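# Seat three sleeves on separate pins, coloured band down

## Task

As each of three sleeves shows up, slide it onto a pin no other sleeve uses, with its coloured band at the bottom, and press it fully down until it reaches the table; a sleeve that drops onto a pin's rim and slides down from there might not count as done.

## Robot and tools

Robot: two UR-style arms, left_arm and right_arm, each ending in a sixteen-motor four-digit hand (index, middle, ring, thumb). right_arm carries a right hand; left_arm carries a mirrored left hand. Both arms share one physics scene with a table; nothing leaving the table is allowed, and a thing set down off it fails the job.

Frames. The scene frame has its origin at table-top height, midway between the nominal arm bases; +z is up, +x points out over the table, and left_arm sits on the +y side. Calibrated bases: left_arm at (+0.041, +0.435, +0.013) m, right_arm at (+0.001, -0.471, +0.013) m, both nearly unrotated. Each arm reports its hand pose, velocities and targets in its own base frame, and offsets are along that base's axes. Fixed cameras and the table use the scene frame. Hand-point axes: +z along the straight fingers toward the tips, +y out of the palm face, +x across the palm away from the thumb on the right hand (toward the thumb on the left hand). A mast sticks out near the wrist on the palm side and can strike objects.

The 48-number row (used by execute_actions and move). One flat list covering both arms, every value in [-1, 1], in this order: left_arm dx, dy, dz, rx, ry, rz; then sixteen left hand goals; left_gripper current_limit, speed; then the same 24 for the right arm. The six pose numbers are an offset from that arm's current Hand target (not an absolute pose), in the arm's base axes, scaled so 1.0 equals 0.6 m for dx, dy, dz and 180 degrees for the rotation vector rx, ry, rz (rotation about the Hand target's position). Sending six zeros re-requests the current Hand target. Hand goals are absolute: each maps linearly between a hinge's two stops. Motor order: index_mcp, index_abd, index_pip, index_dip, middle_mcp, middle_abd, middle_pip, middle_dip, ring_mcp, ring_abd, ring_pip, ring_dip, thumb_cmc, thumb_axl, thumb_mcp, thumb_ipl. Straight values: _mcp -0.75, _abd 0.00, _pip -0.58, _dip -0.70, thumb_cmc -0.71, thumb_axl -0.68, thumb_mcp -0.23, thumb_ipl -0.17; toward +1 bends or curls. A zero is a real goal, so to keep a hand unchanged resend its hand_goal, hand_current_limit and hand_speed. current_limit scales from 0 mA at -1 to 550 mA at +1 (minimum 11 mA); speed sets hinge speed as (speed + 1) / 2 of 8.5 rad/s. Defaults at the start: +0.4 and -0.6.

execute_actions: actions is a list of actions; each action is up to 15 rows, one per 1/30 s step, the last row held to fill 15 steps. Every row counts from the Hand target at the start of that action, so repeating an offset keeps moving. cameras selects images; an empty actions list returns state plus all images.

move: target is one row or up to 15 rows (all offsets from the same starting Hand targets). speed is path top speed in m/s, 0.002 to 3.6, default 0.25. blend rounds corners in metres. stop_force (3 to 120 N) ends an arm's path when its wrist sensor feels that much push against its travel; zero chooses whether to re-zero first (default true). blocking=false returns early but cannot be combined with stop_force. Omit stop_force when backing away from a contact. The result adds a move: line saying done, off_target, moving, held or fault, plus limits such as paced or held.

wait(seconds 0 to 10) lets time pass; stop brakes a running move; zoom_image(camera, region [x0, y0, x1, y1] pixels, at most 504 each side) enlarges a latest image; show_instructions shows reference pages; zero_wrist_force(arm) re-zeros a wrist sensor; read_manual gives licences; finished_scene(scene) ends the scene permanently.

Cameras: cam_head_left, cam_head_right, cam_high (896x504), cam_left_wrist, cam_right_wrist (672x504, fisheye).

Results: end_effector_position in metres, quaternion wxyz, velocities, Hand target (last commanded pose after clipping; next offsets start from it; the hand often rests slightly short of it), joint positions and torques, Wrist force/torque in the hand's own axes (a peak line too), hand_goal, hand_measured, hand_current_ma, hand_state (moving, goal, blocked, overload), motor temperatures, and fault lines.

Cautions. Arms are stiff: aiming even slightly beyond a firm contact, or going fast into it, can trigger a fault stop (contact torque limits; roughly 150 N on any part) that freezes the arm for 10 s. Wrist joints manage only about 13.7 N m. Orientation commands are clipped to 32 degrees from the measured one per step. Avoid paths near an arm's own base, and keep the two arms and hands from touching each other. Motors drawing 495 mA or more for 5 s shut down; hot arm motors (85 °C) brake the arm. Don't drop sleeves, release them while moving, slam, or push hard; lower them onto pins gently and centred.

Each tool is called after "Emit:" in YAML: its name, and indented under it one key for each argument.

Reference images:

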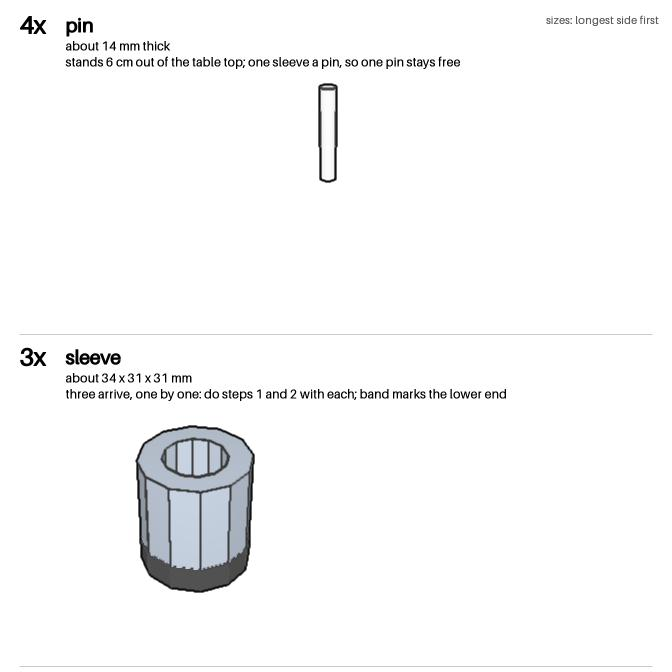

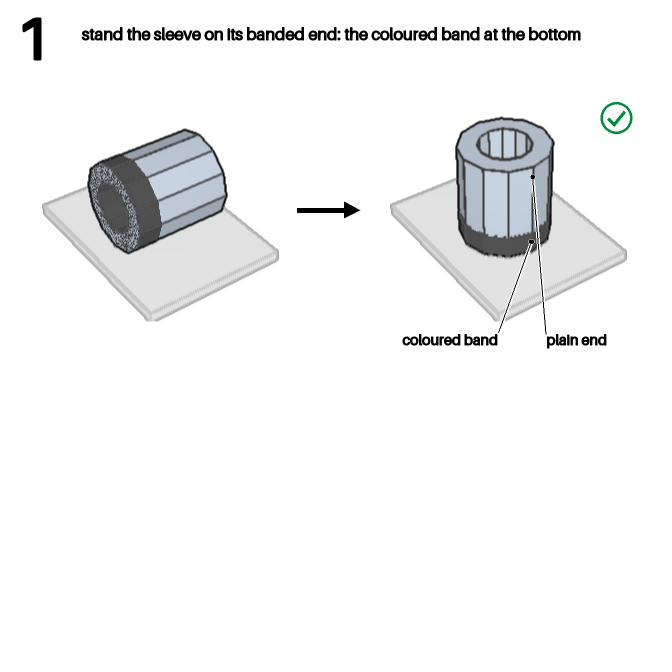

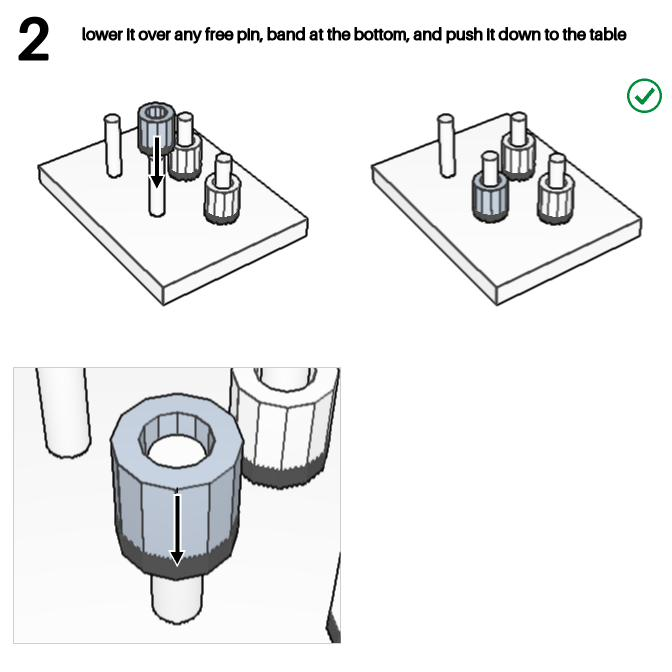

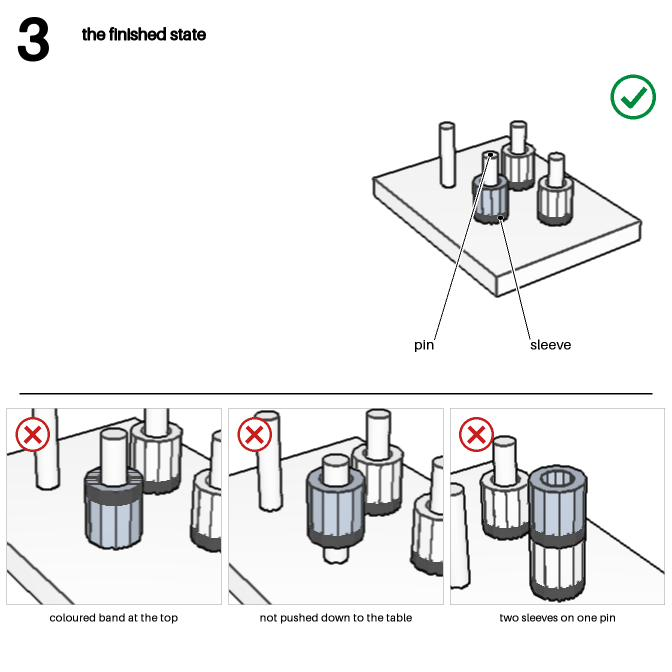

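## Session

Emit:
execute_actions:
  actions: []

Scene clock: 0.00 s.
left_arm: end_effector_position=(+0.5259, +0.0410, +0.0965) hand_goal=(-0.754, +0.000, -0.576, -0.696, -0.754, +0.000, -0.576, -0.696, -0.754, +0.000, -0.576, -0.696, -0.714, -0.678, -0.226, -0.168) hand_measured=(-0.754, +0.000, -0.576, -0.696, -0.754, +0.000, -0.576, -0.696, -0.754, +0.000, -0.576, -0.696, -0.714, -0.678, -0.226, -0.168) hand_current_ma=(+0, +0, +0, +0, +0, +0, +0, +0, +0, +0, +0, +0, +0, +0, +0, +0) hand_state=(goal, goal, goal, goal, goal, goal, goal, goal, goal, goal, goal, goal, goal, goal, goal, goal) hand_current_limit=0.40 hand_speed=-0.60 end_effector_quat_wxyz=(-0.162, +0.938, +0.036, -0.304) | right_arm: end_effector_position=(+0.9036, +0.0739, +0.2053) hand_goal=(-0.754, +0.000, -0.576, -0.696, -0.754, +0.000, -0.576, -0.696, -0.754, +0.000, -0.576, -0.696, -0.714, -0.678, -0.226, -0.168) hand_measured=(-0.754, +0.000, -0.576, -0.696, -0.754, +0.000, -0.576, -0.696, -0.754, +0.000, -0.576, -0.696, -0.714, -0.678, -0.226, -0.168) hand_current_ma=(+0, +0, +0, +0, +0, +0, +0, +0, +0, +0, +0, +0, +0, +0, +0, +0) hand_state=(goal, goal, goal, goal, goal, goal, goal, goal, goal, goal, goal, goal, goal, goal, goal, goal) hand_current_limit=0.40 hand_speed=-0.60 end_effector_quat_wxyz=(-0.113, +0.622, +0.770, +0.092)
Joint positions: left_arm=[3.431 -2.05 -1.553 -1.668 2.023 1.651] | right_arm=[-0.146 -0.69 0.668 -1.444 -1.298 -0.373]
Joint velocities: within noise
Joint torques (N m): no reading
Motor temperatures (°C): left_arm=[24 26 27 30 30 35] | right_arm=[26 25 22 32 29 28]
Wrist force (N): no reading
Wrist torque (N m): no reading
Wrist force, peak (N): no reading
Hand target: left_arm +0.5259, +0.0410, +0.0965; -0.162, +0.938, +0.036, -0.304 | right_arm +0.9036, +0.0739, +0.2053; -0.113, +0.622, +0.770, +0.092

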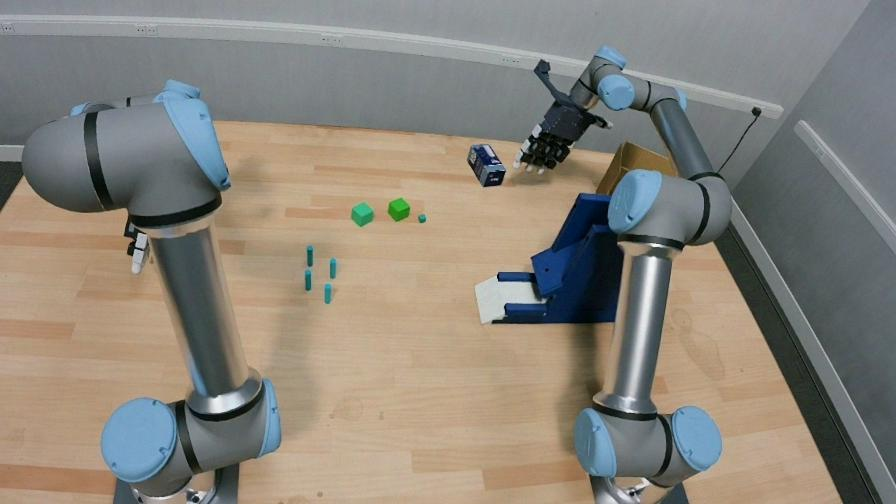

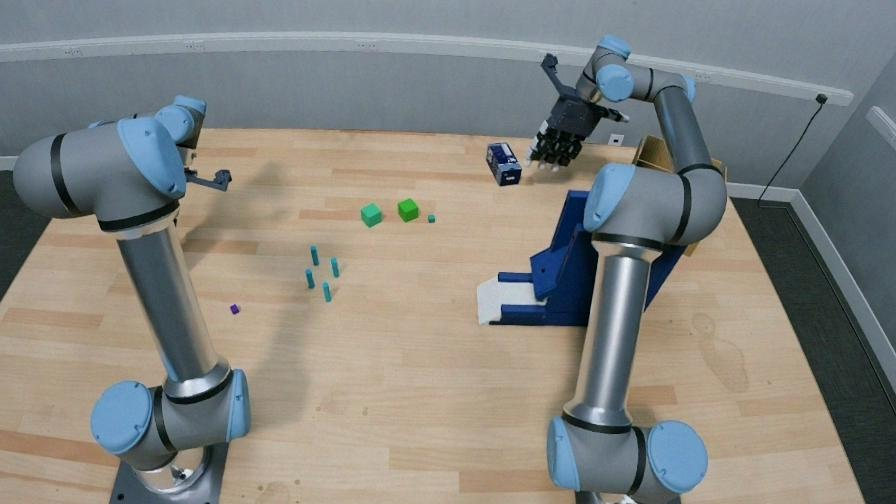

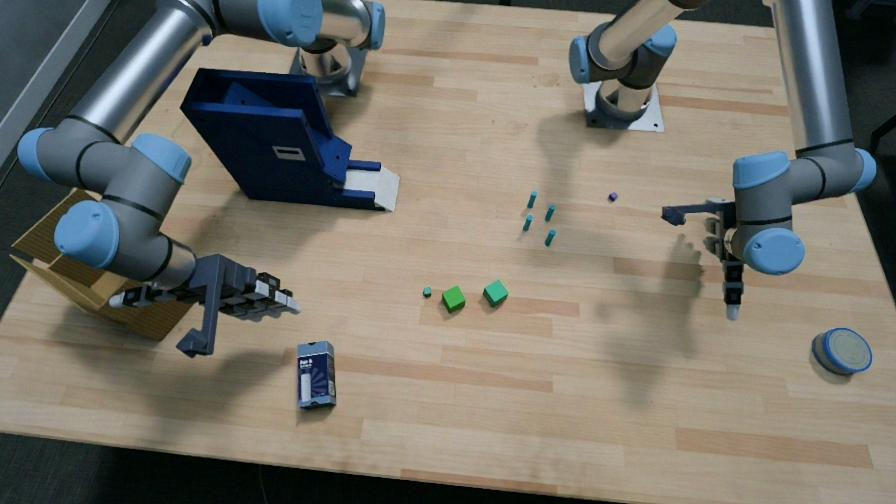

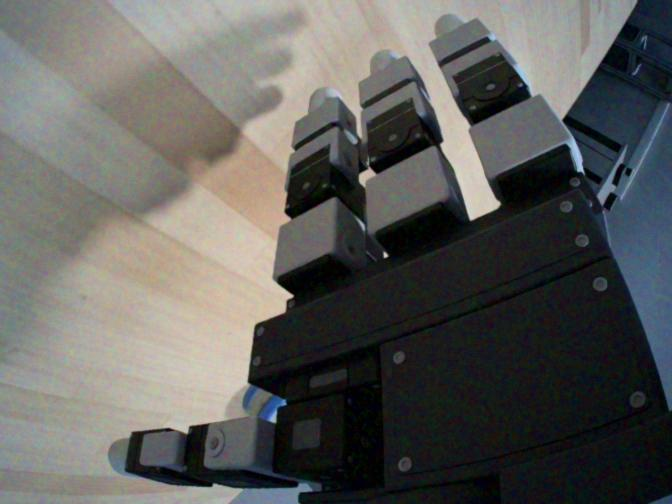

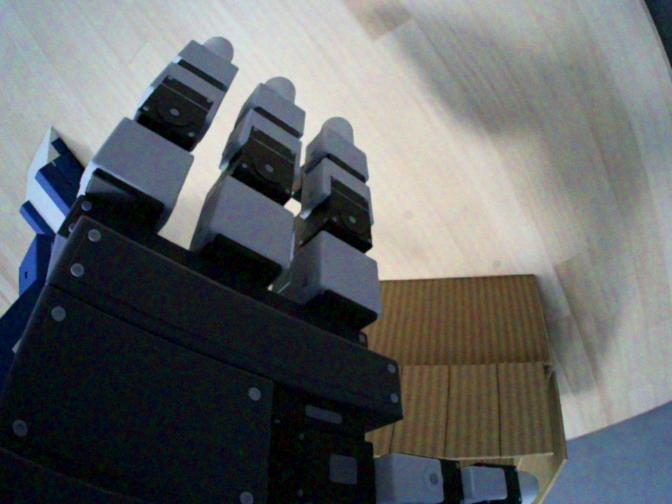

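Emit:
zoom_image:
  camera: "cam_head_right"
  region: [260, 200, 460, 320]

Emit:
zoom_image:
  camera: "cam_high"
  region: [400, 160, 640, 320]

Emit:
zoom_image:
  camera: "cam_head_left"
  region: [440, 180, 660, 340]

Emit:
zoom_image:
  camera: "cam_high"
  region: [160, 50, 420, 230]

Scaled by 2.520 from the camera's 896x504 image, which has a finer 1280x720 frame.

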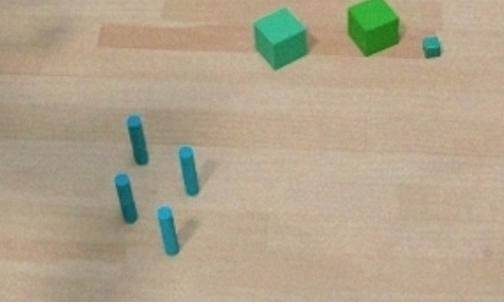

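Scaled by 2.100 from the camera's 896x504 image, which has a finer 1280x720 frame.

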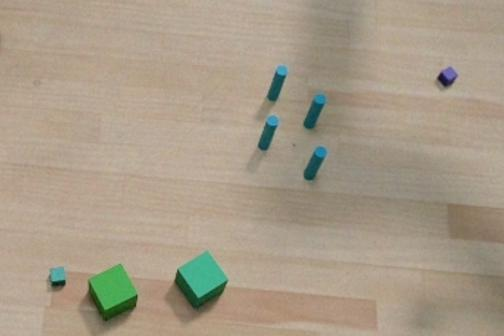

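Scaled by 2.291 from the camera's 896x504 image, which has a finer 1280x720 frame.

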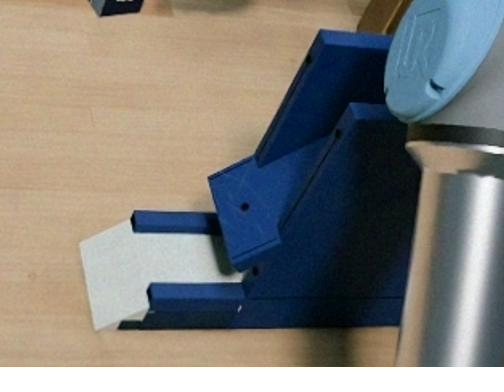

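Scaled by 1.938 from the camera's 896x504 image, which has a finer 1280x720 frame.

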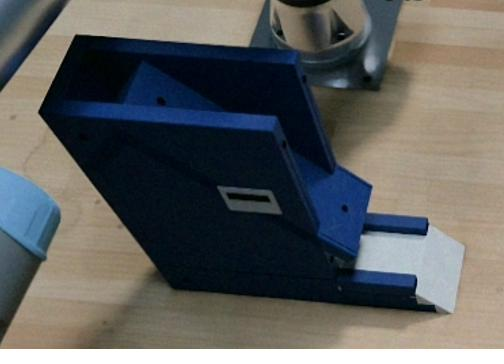

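Emit:
wait:
  seconds: 2
  cameras: ["cam_head_left", "cam_head_right", "cam_high"]

Scene clock: 4.20 s.
left_arm: end_effector_position=(+0.5259, +0.0410, +0.0965) hand_goal=(-0.754, +0.000, -0.576, -0.696, -0.754, +0.000, -0.576, -0.696, -0.754, +0.000, -0.576, -0.696, -0.714, -0.678, -0.226, -0.168) hand_measured=(-0.752, +0.000, -0.576, -0.696, -0.752, +0.000, -0.576, -0.696, -0.752, +0.000, -0.576, -0.696, -0.714, -0.678, -0.224, -0.168) hand_current_ma=(+7, +0, -3, +0, +8, +0, -3, +0, +7, +0, -3, +0, +3, +3, +6, +2) hand_state=(goal, goal, goal, goal, goal, goal, goal, goal, goal, goal, goal, goal, goal, goal, goal, goal) hand_current_limit=0.40 hand_speed=-0.60 end_effector_quat_wxyz=(-0.162, +0.938, +0.036, -0.304) | right_arm: end_effector_position=(+0.9036, +0.0739, +0.2053) hand_goal=(-0.754, +0.000, -0.576, -0.696, -0.754, +0.000, -0.576, -0.696, -0.754, +0.000, -0.576, -0.696, -0.714, -0.678, -0.226, -0.168) hand_measured=(-0.754, +0.000, -0.576, -0.696, -0.754, +0.000, -0.576, -0.696, -0.754, +0.000, -0.576, -0.696, -0.714, -0.678, -0.224, -0.168) hand_current_ma=(+0, +0, +0, +0, +0, +0, +0, +0, +0, +0, +0, +0, +0, +0, +1, +0) hand_state=(goal, goal, goal, goal, goal, goal, goal, goal, goal, goal, goal, goal, goal, goal, goal, goal) hand_current_limit=0.40 hand_speed=-0.60 end_effector_quat_wxyz=(-0.113, +0.622, +0.770, +0.092)
Joint positions: left_arm=[3.431 -2.05 -1.553 -1.668 2.023 1.651] | right_arm=[-0.146 -0.69 0.668 -1.444 -1.298 -0.373]
Joint torques (N m): left_arm=[0.41 38.17 17.85 1.4 0.71 -0.28] | right_arm=[0.34 -62.18 -23.71 -2.33 0.54 0.28]
Wrist force (N): left_arm=[0.0 0.2 -0.1] | right_arm=[0.0 -0.2 0.0]
Wrist torque (N m): left_arm=[0.04 0.00 0.00] | right_arm=[-0.03 0.00 0.00]
Wrist force, peak (N): left_arm=[-0.1 -0.5 -0.5] | right_arm=[0.5 0.0 0.1]
Hand target: left_arm +0.5259, +0.0410, +0.0965; -0.162, +0.938, +0.036, -0.304 | right_arm +0.9036, +0.0739, +0.2053; -0.113, +0.622, +0.770, +0.092
wait: 2.00 s; at rest from the start
Images, in order (width x height): cam_head_left 896x504, cam_head_right 896x504, cam_high 896x504.

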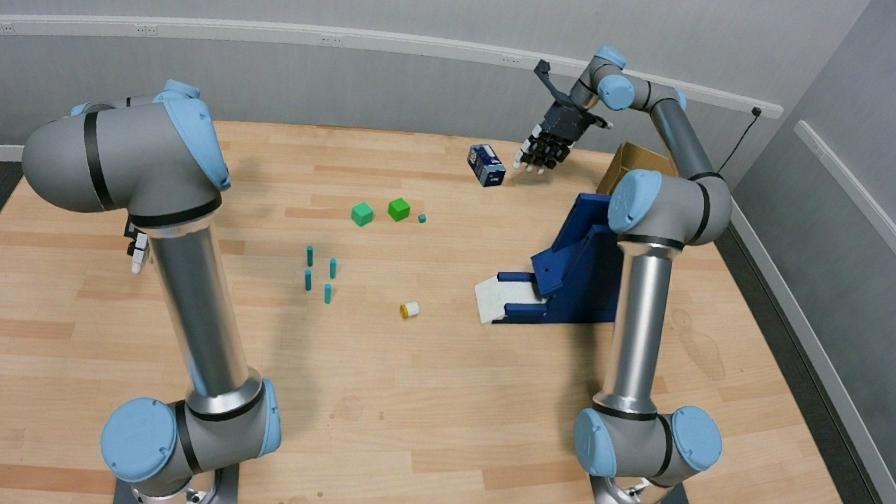

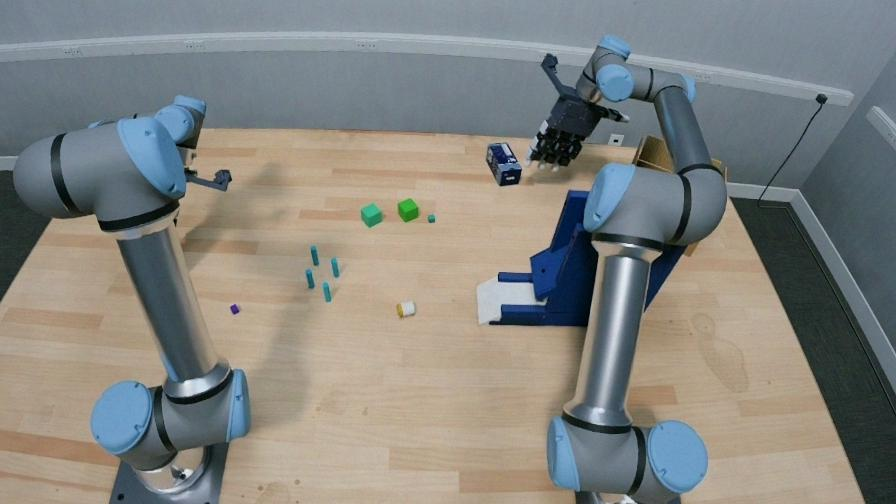

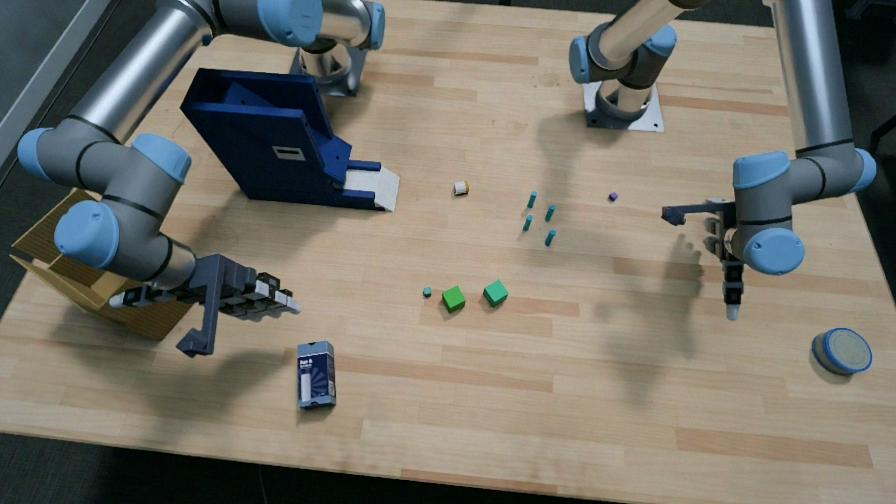

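Emit:
zoom_image:
  camera: "cam_head_right"
  region: [360, 270, 460, 340]

Emit:
zoom_image:
  camera: "cam_high"
  region: [430, 165, 500, 215]

Emit:
zoom_image:
  camera: "cam_head_left"
  region: [380, 285, 440, 330]

Scaled by 5.040 from the camera's 896x504 image, which has a finer 1280x720 frame.

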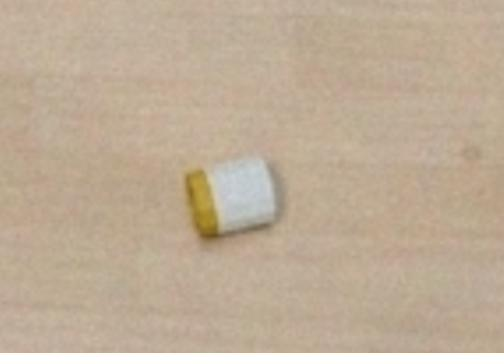

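Scaled by 7.200 from the camera's 896x504 image, which has a finer 1280x720 frame.

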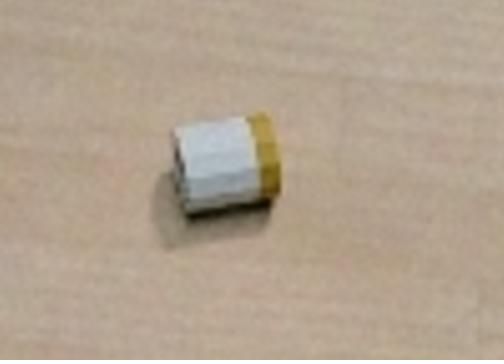

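Scaled by 8.400 from the camera's 896x504 image, which has a finer 1280x720 frame.

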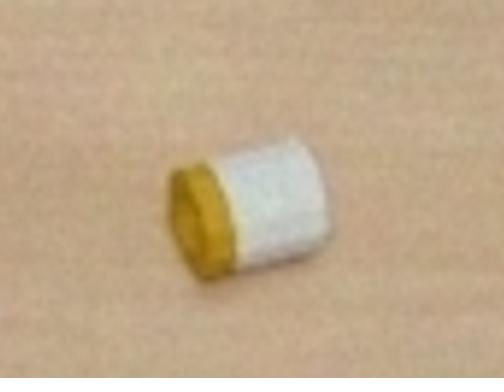

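Emit:
move:
  target:
    - [-0.11,-0.568,0.339,0.0837,-0.1729,0.0228,-0.754,-0.2,-0.576,-0.696,-0.754,0.2,-0.576,-0.696,0.479,0,0.737,0.464,-0.714,-0.678,-0.226,-0.168,0.4,-0.6,0,0,0,0,0,0,-0.754,0,-0.576,-0.696,-0.754,0,-0.576,-0.696,-0.754,0,-0.576,-0.696,-0.714,-0.678,-0.226,-0.168,0.4,-0.6]
  speed: 0.4

Scene clock: 16.47 s.
left_arm: end_effector_position=(+0.4599, -0.2998, +0.2999) hand_goal=(-0.754, -0.200, -0.576, -0.696, -0.754, +0.200, -0.576, -0.696, +0.478, +0.000, +0.736, +0.464, -0.714, -0.678, -0.226, -0.168) hand_measured=(-0.750, -0.198, -0.576, -0.696, -0.750, +0.196, -0.576, -0.696, +0.384, +0.000, +0.640, +0.454, -0.712, -0.678, -0.224, -0.168) hand_current_ma=(+17, +5, -3, +0, +19, -16, -3, +0, -385, +0, -385, -40, +11, +3, +9, +2) hand_state=(goal, goal, goal, goal, goal, goal, goal, goal, blocked, goal, blocked, goal, goal, goal, goal, goal) hand_current_limit=0.40 hand_speed=-0.60 end_effector_quat_wxyz=(-0.256, +0.954, +0.150, -0.040) | right_arm: end_effector_position=(+0.9036, +0.0739, +0.2053) hand_goal=(-0.754, +0.000, -0.576, -0.696, -0.754, +0.000, -0.576, -0.696, -0.754, +0.000, -0.576, -0.696, -0.714, -0.678, -0.226, -0.168) hand_measured=(-0.754, +0.000, -0.576, -0.696, -0.754, +0.000, -0.576, -0.696, -0.754, +0.000, -0.576, -0.696, -0.714, -0.678, -0.224, -0.168) hand_current_ma=(+0, +0, +0, +0, +0, +0, +0, +0, +0, +0, +0, +0, +0, +0, +1, +0) hand_state=(goal, goal, goal, goal, goal, goal, goal, goal, goal, goal, goal, goal, goal, goal, goal, goal) hand_current_limit=0.40 hand_speed=-0.60 end_effector_quat_wxyz=(-0.113, +0.622, +0.770, +0.092)
Joint positions: left_arm=[2.724 -1.73 -1.425 -1.925 1.953 0.768] | right_arm=[-0.146 -0.69 0.668 -1.444 -1.298 -0.373]
Joint torques (N m): left_arm=[-8.76 20.96 27.61 0.22 2.57 -3] | right_arm=[0.69 -64.28 -24.93 -2.56 0.47 0.41]
Wrist force (N): left_arm=[0.0 -0.5 -0.2] | right_arm=[-0.3 0.1 0.0]
Wrist torque (N m): left_arm=[0.03 0.07 0.03] | right_arm=[0.01 0.04 -0.02]
Wrist force, peak (N): left_arm=[-0.9 0.7 -2.0] | right_arm=[0.0 0.3 0.4]
Hand target: left_arm +0.4599, -0.2998, +0.2999; -0.256, +0.954, +0.150, -0.040 | right_arm +0.9036, +0.0739, +0.2053; -0.113, +0.622, +0.770, +0.092
Off the commanded pose: left_arm 0.000 m, 0 deg | right_arm 0.000 m, 0 deg.
move: done

Emit:
move:
  target:
    - [-0.1122,-0.4477,-0.2308,0,0,0,-0.754,-0.2,-0.576,-0.696,-0.754,0.2,-0.576,-0.696,0.35,0,0.6,0.44,-0.714,-0.678,-0.226,-0.168,0.4,-0.6,0,0,0,0,0,0,-0.754,0,-0.576,-0.696,-0.754,0,-0.576,-0.696,-0.754,0,-0.576,-0.696,-0.714,-0.678,-0.226,-0.168,0.4,-0.6]
  speed: 0.4
  cameras: ["all"]

Scene clock: 18.13 s.
left_arm: end_effector_position=(+0.3926, -0.5684, +0.1614) hand_goal=(-0.754, -0.200, -0.576, -0.696, -0.754, +0.200, -0.576, -0.696, +0.350, +0.000, +0.600, +0.440, -0.714, -0.678, -0.226, -0.168) hand_measured=(-0.750, -0.198, -0.576, -0.696, -0.748, +0.196, -0.576, -0.696, +0.344, +0.000, +0.600, +0.444, -0.710, -0.678, -0.224, -0.168) hand_current_ma=(+22, +5, -3, +0, +24, -15, -3, +0, -27, +0, +1, +14, +16, +3, +9, +2) hand_state=(goal, goal, goal, goal, goal, goal, goal, goal, goal, goal, goal, goal, goal, goal, goal, goal) hand_current_limit=0.40 hand_speed=-0.60 end_effector_quat_wxyz=(-0.256, +0.954, +0.150, -0.040) | right_arm: end_effector_position=(+0.9036, +0.0739, +0.2053) hand_goal=(-0.754, +0.000, -0.576, -0.696, -0.754, +0.000, -0.576, -0.696, -0.754, +0.000, -0.576, -0.696, -0.714, -0.678, -0.226, -0.168) hand_measured=(-0.754, +0.000, -0.576, -0.696, -0.754, +0.000, -0.576, -0.696, -0.754, +0.000, -0.576, -0.696, -0.714, -0.678, -0.224, -0.168) hand_current_ma=(+0, +0, +0, +0, +0, +0, +0, +0, +0, +0, +0, +0, +0, +0, +1, +0) hand_state=(goal, goal, goal, goal, goal, goal, goal, goal, goal, goal, goal, goal, goal, goal, goal, goal) hand_current_limit=0.40 hand_speed=-0.60 end_effector_quat_wxyz=(-0.113, +0.622, +0.770, +0.092)
Joint positions: left_arm=[2.314 -2.163 -1.148 -1.885 1.782 0.378] | right_arm=[-0.146 -0.69 0.668 -1.444 -1.298 -0.373]
Joint torques (N m): left_arm=[-10.04 36.67 27.39 -0.38 -1.6 -2.81] | right_arm=[1 -63.98 -25.11 -2.62 0.52 0.34]
Wrist force (N): left_arm=[0.8 0.0 0.0] | right_arm=[0.2 0.0 0.0]
Wrist torque (N m): left_arm=[0.10 -0.04 0.10] | right_arm=[0.00 -0.02 0.01]
Wrist force, peak (N): left_arm=[1.0 -2.3 -0.4] | right_arm=[-0.2 0.5 -0.1]
Hand target: left_arm +0.3926, -0.5684, +0.1614; -0.256, +0.954, +0.150, -0.040 | right_arm +0.9036, +0.0739, +0.2053; -0.113, +0.622, +0.770, +0.092
Off the commanded pose: left_arm 0.000 m, 0 deg | right_arm 0.000 m, 0 deg.
move: done
camera_calibration:
cam_left_wrist: T_world_to_cam=[[-0.925212, 0.258328, 0.277937, 0.433086], [0.329761, 0.185026, 0.925755, -0.233546], [0.187723, 0.948173, -0.256375, 0.623361], [0, 0, 0, 1]] pos_world=[0.360692, -0.65972, 0.25565]

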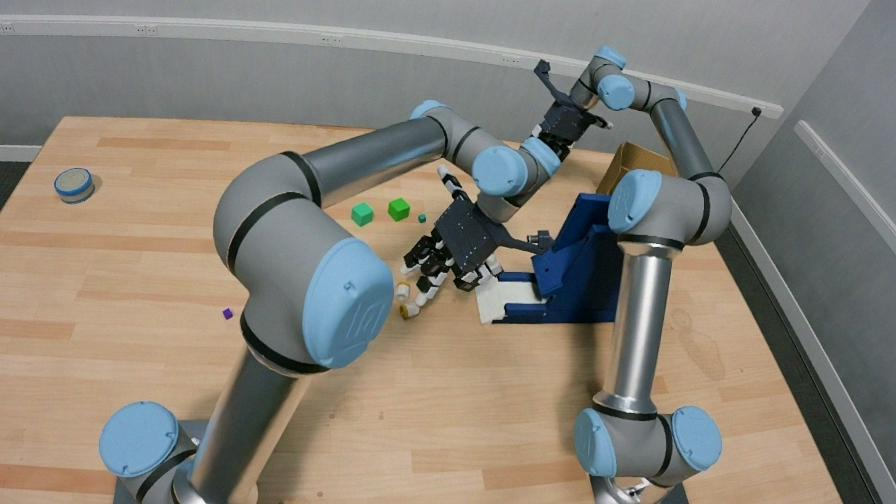

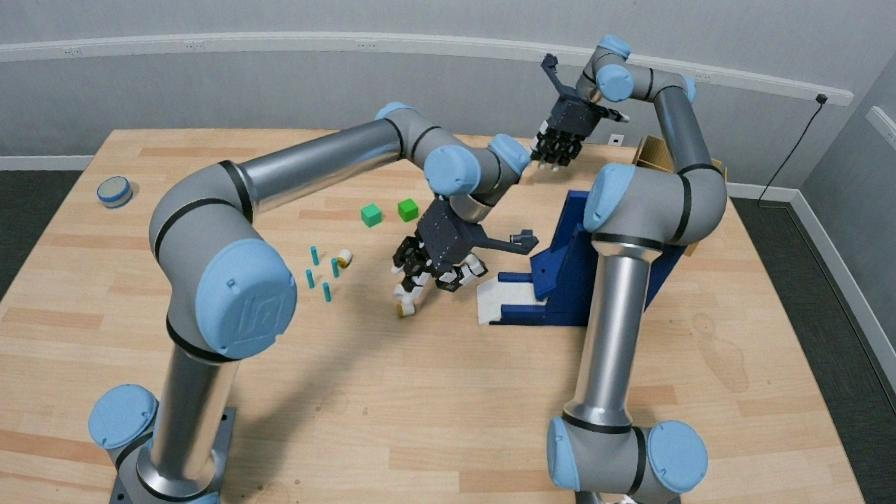

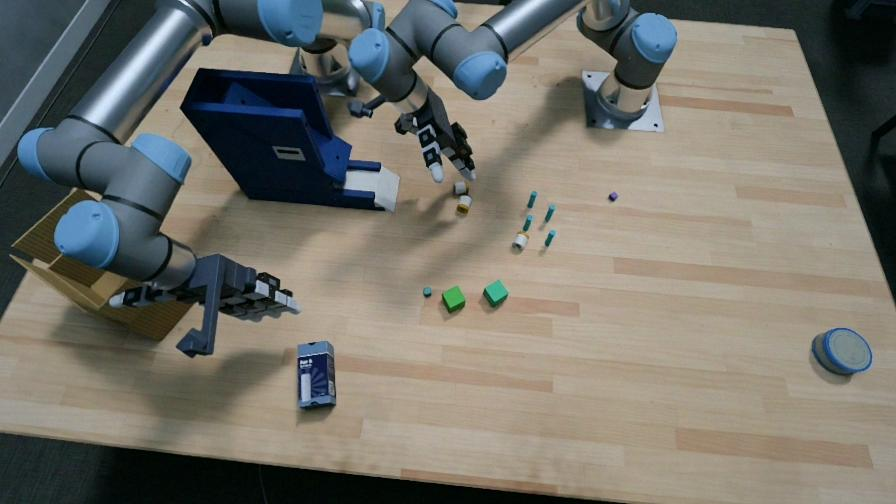

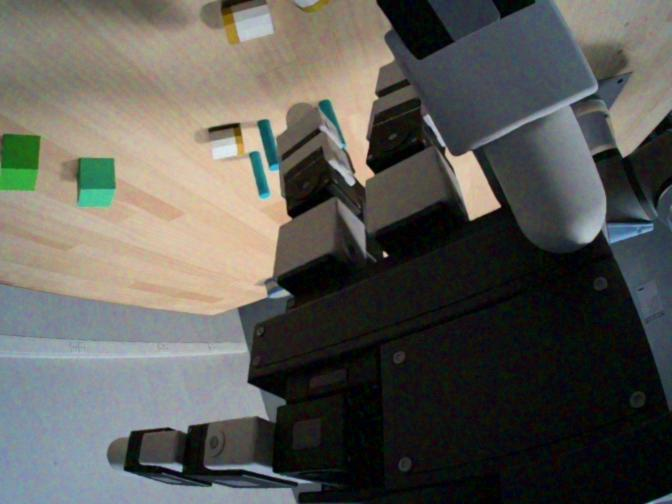

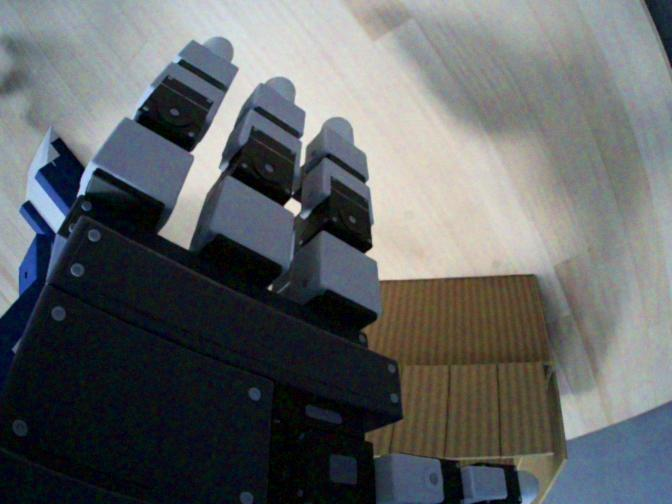

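Emit:
zoom_image:
  camera: "cam_high"
  region: [400, 130, 580, 270]

Emit:
zoom_image:
  camera: "cam_head_right"
  region: [290, 230, 450, 330]

Emit:
zoom_image:
  camera: "cam_left_wrist"
  region: [180, 0, 430, 220]

Emit:
zoom_image:
  camera: "cam_head_left"
  region: [370, 230, 490, 330]

Scaled by 2.800 from the camera's 896x504 image, which has a finer 1280x720 frame.

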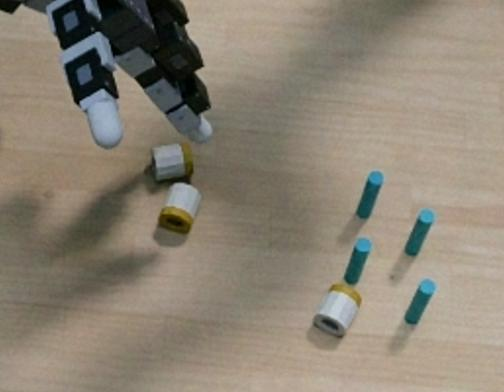

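Scaled by 3.150 from the camera's 896x504 image, which has a finer 1280x720 frame.

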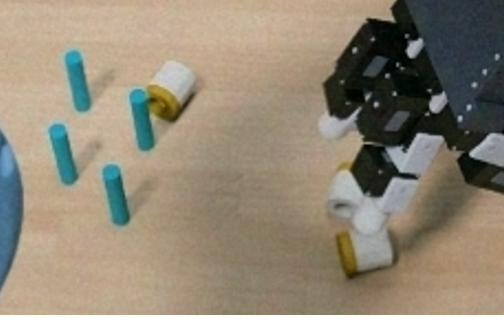

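Scaled by 2.016 from the camera's 672x504 image, which has a finer 960x720 frame.

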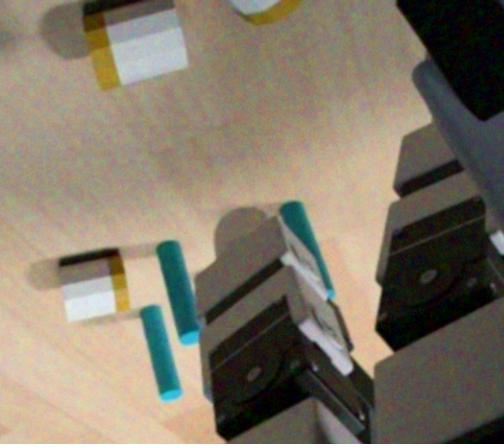

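Scaled by 4.200 from the camera's 896x504 image, which has a finer 1280x720 frame.

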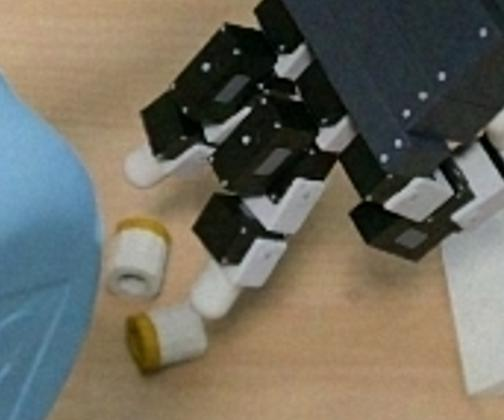

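Emit:
zoom_image:
  camera: "cam_high"
  region: [420, 150, 490, 210]

Emit:
zoom_image:
  camera: "cam_head_right"
  region: [380, 250, 440, 320]

Emit:
zoom_image:
  camera: "cam_head_left"
  region: [385, 250, 455, 320]

Scaled by 7.200 from the camera's 896x504 image, which has a finer 1280x720 frame.

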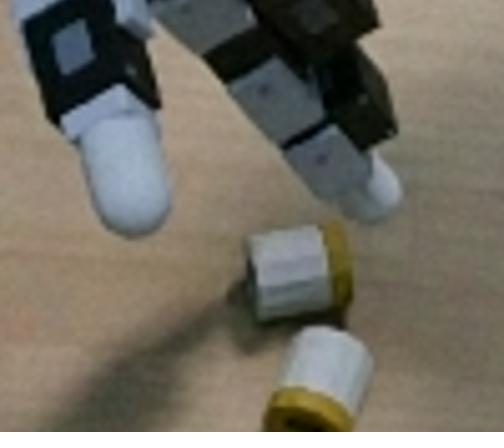

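Scaled by 7.200 from the camera's 896x504 image, which has a finer 1280x720 frame.

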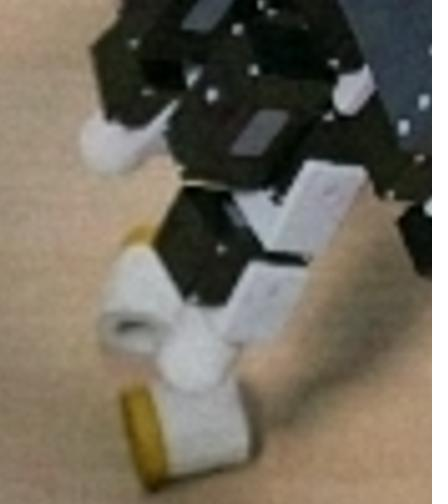

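Scaled by 7.200 from the camera's 896x504 image, which has a finer 1280x720 frame.

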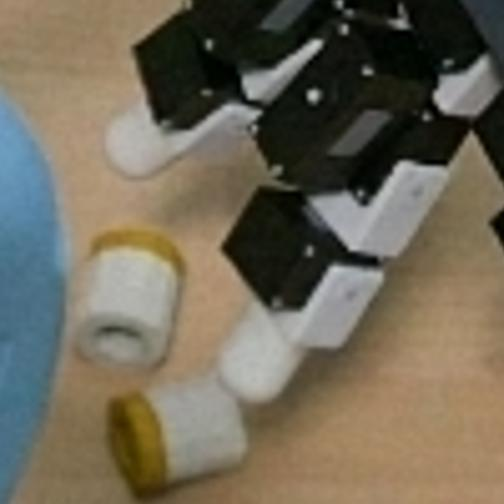

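Emit:
zoom_image:
  camera: "cam_high"
  region: [500, 180, 570, 260]

Emit:
zoom_image:
  camera: "cam_head_right"
  region: [295, 235, 365, 305]

Scaled by 6.300 from the camera's 896x504 image, which has a finer 1280x720 frame.

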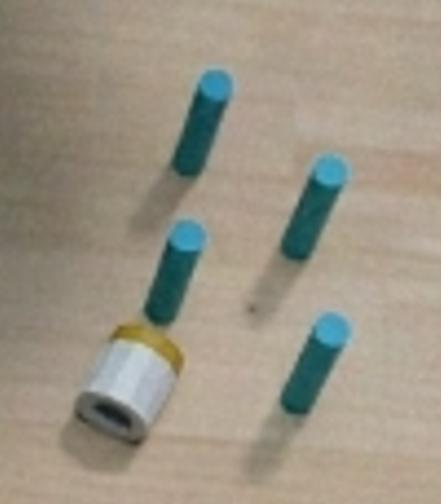

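Scaled by 7.200 from the camera's 896x504 image, which has a finer 1280x720 frame.

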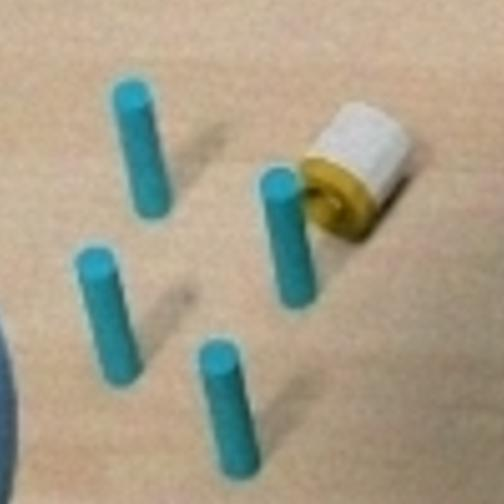

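Emit:
move:
  target:
    - [0.17,0.16,0.08,0,0,0.13,-0.754,-0.2,-0.576,-0.696,-0.754,0.2,-0.576,-0.696,0.35,0,0.6,0.44,-0.714,-0.678,-0.226,-0.168,0.4,-0.6,0,0,0,0,0,0,-0.754,0,-0.576,-0.696,-0.754,0,-0.576,-0.696,-0.754,0,-0.576,-0.696,-0.714,-0.678,-0.226,-0.168,0.4,-0.6]
    - [0.3705,0.353,-0.0515,0,0,0.2689,-0.754,-0.2,-0.576,-0.696,-0.754,0.2,-0.576,-0.696,0.35,0,0.6,0.44,-0.714,-0.678,-0.226,-0.168,0.4,-0.6,0,0,0,0,0,0,-0.754,0,-0.576,-0.696,-0.754,0,-0.576,-0.696,-0.754,0,-0.576,-0.696,-0.714,-0.678,-0.226,-0.168,0.4,-0.6]
  speed: 0.35
  blend: 0.05
  cameras: ["cam_head_left", "cam_head_right", "cam_high", "cam_left_wrist"]

Scene clock: 28.33 s.
left_arm: end_effector_position=(+0.6148, -0.3567, +0.1305) hand_goal=(-0.754, -0.200, -0.576, -0.696, -0.754, +0.200, -0.576, -0.696, +0.350, +0.000, +0.600, +0.440, -0.714, -0.678, -0.226, -0.168) hand_measured=(-0.750, -0.198, -0.576, -0.696, -0.748, +0.196, -0.576, -0.696, +0.344, +0.000, +0.600, +0.444, -0.710, -0.678, -0.224, -0.168) hand_current_ma=(+22, +5, -3, +0, +24, -14, -3, +0, -27, +0, +1, +14, +16, +3, +9, +2) hand_state=(goal, goal, goal, goal, goal, goal, goal, goal, goal, goal, goal, goal, goal, goal, goal, goal) hand_current_limit=0.40 hand_speed=-0.60 end_effector_quat_wxyz=(-0.217, +0.809, +0.528, -0.141) | right_arm: end_effector_position=(+0.9036, +0.0739, +0.2053) hand_goal=(-0.754, +0.000, -0.576, -0.696, -0.754, +0.000, -0.576, -0.696, -0.754, +0.000, -0.576, -0.696, -0.714, -0.678, -0.226, -0.168) hand_measured=(-0.754, +0.000, -0.576, -0.696, -0.754, +0.000, -0.576, -0.696, -0.754, +0.000, -0.576, -0.696, -0.714, -0.678, -0.224, -0.168) hand_current_ma=(+0, +0, +0, +0, +0, +0, +0, +0, +0, +0, +0, +0, +0, +0, +1, +0) hand_state=(goal, goal, goal, goal, goal, goal, goal, goal, goal, goal, goal, goal, goal, goal, goal, goal) hand_current_limit=0.40 hand_speed=-0.60 end_effector_quat_wxyz=(-0.113, +0.622, +0.770, +0.092)
Joint positions: left_arm=[2.769 -2.26 -1.058 -1.918 1.592 0.035] | right_arm=[-0.146 -0.69 0.668 -1.444 -1.298 -0.373]
Joint torques (N m): left_arm=[10.24 40.7 27.83 3.19 -2.14 -2.85] | right_arm=[0.55 -65.7 -25.28 -2.76 0.41 0.29]
Wrist force (N): left_arm=[0.6 0.1 -0.7] | right_arm=[0.0 0.1 0.1]
Wrist torque (N m): left_arm=[0.12 -0.01 0.06] | right_arm=[0.00 0.00 0.00]
Wrist force, peak (N): left_arm=[1.9 0.8 0.1] | right_arm=[-0.2 0.4 0.3]
Hand target: left_arm +0.6149, -0.3566, +0.1305; -0.217, +0.809, +0.528, -0.141 | right_arm +0.9036, +0.0739, +0.2053; -0.113, +0.622, +0.770, +0.092
Off the commanded pose: left_arm 0.000 m, 0 deg | right_arm 0.000 m, 0 deg.
move: done
camera_calibration:
cam_left_wrist: T_world_to_cam=[[-0.807559, -0.520189, 0.277944, 0.24263], [0.0806649, 0.369417, 0.925756, -0.0984762], [-0.584245, 0.770023, -0.256365, 0.784127], [0, 0, 0, 1]] pos_world=[0.662003, -0.441203, 0.22475]
Images, in order (width x height): cam_head_left 896x504, cam_head_right 896x504, cam_high 896x504, cam_left_wrist 672x504.

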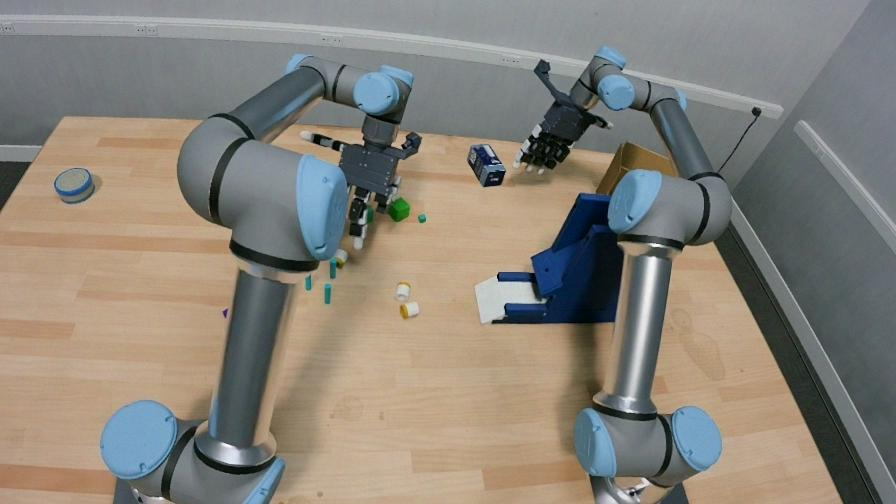

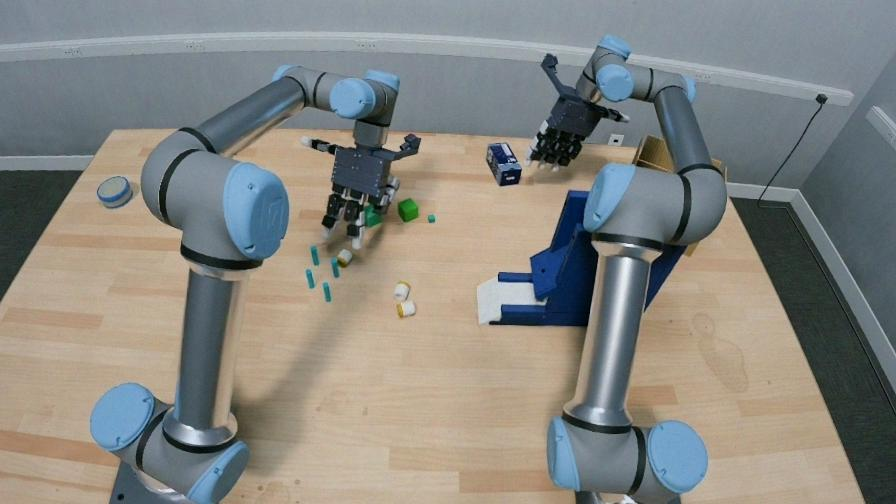

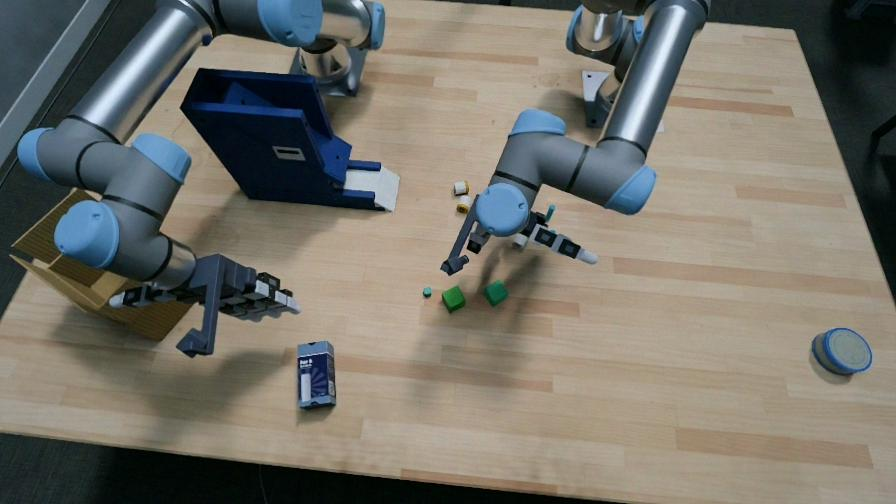

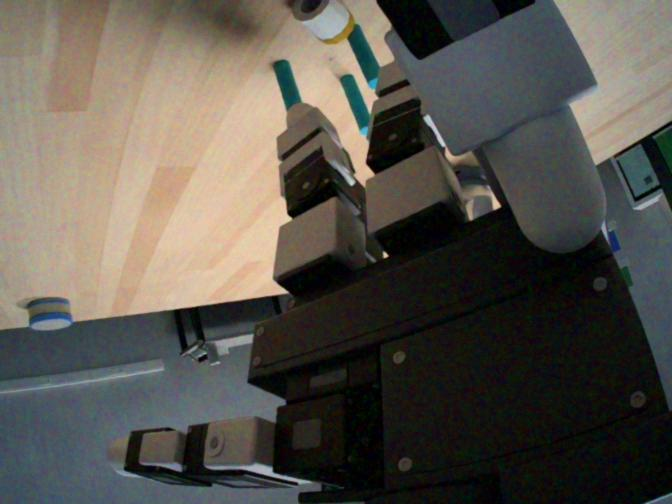

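Emit:
zoom_image:
  camera: "cam_head_right"
  region: [300, 210, 380, 280]

Emit:
zoom_image:
  camera: "cam_head_left"
  region: [320, 220, 390, 280]

Emit:
zoom_image:
  camera: "cam_left_wrist"
  region: [240, 0, 440, 150]

Emit:
zoom_image:
  camera: "cam_high"
  region: [480, 190, 620, 290]

Scaled by 6.300 from the camera's 896x504 image, which has a finer 1280x720 frame.

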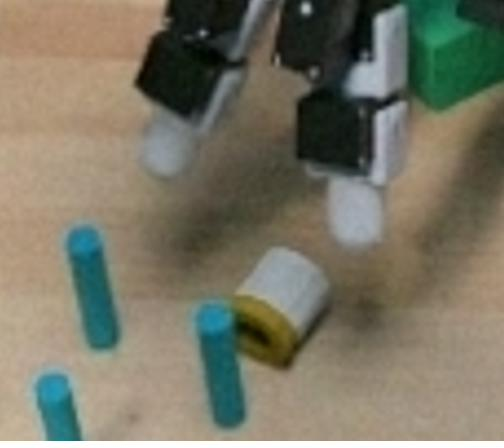

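Scaled by 7.200 from the camera's 896x504 image, which has a finer 1280x720 frame.

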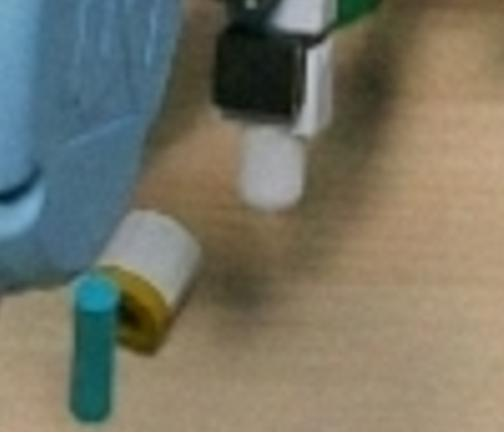

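Scaled by 2.520 from the camera's 672x504 image, which has a finer 960x720 frame.

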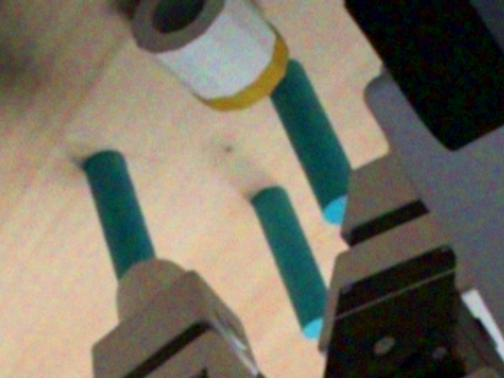

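Scaled by 3.600 from the camera's 896x504 image, which has a finer 1280x720 frame.

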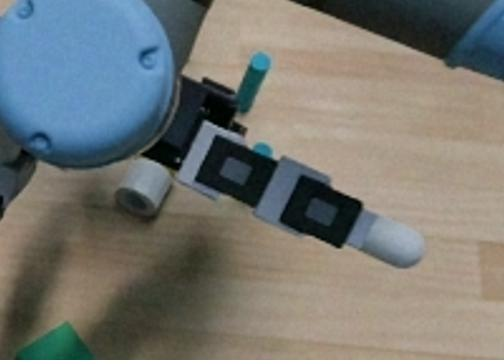

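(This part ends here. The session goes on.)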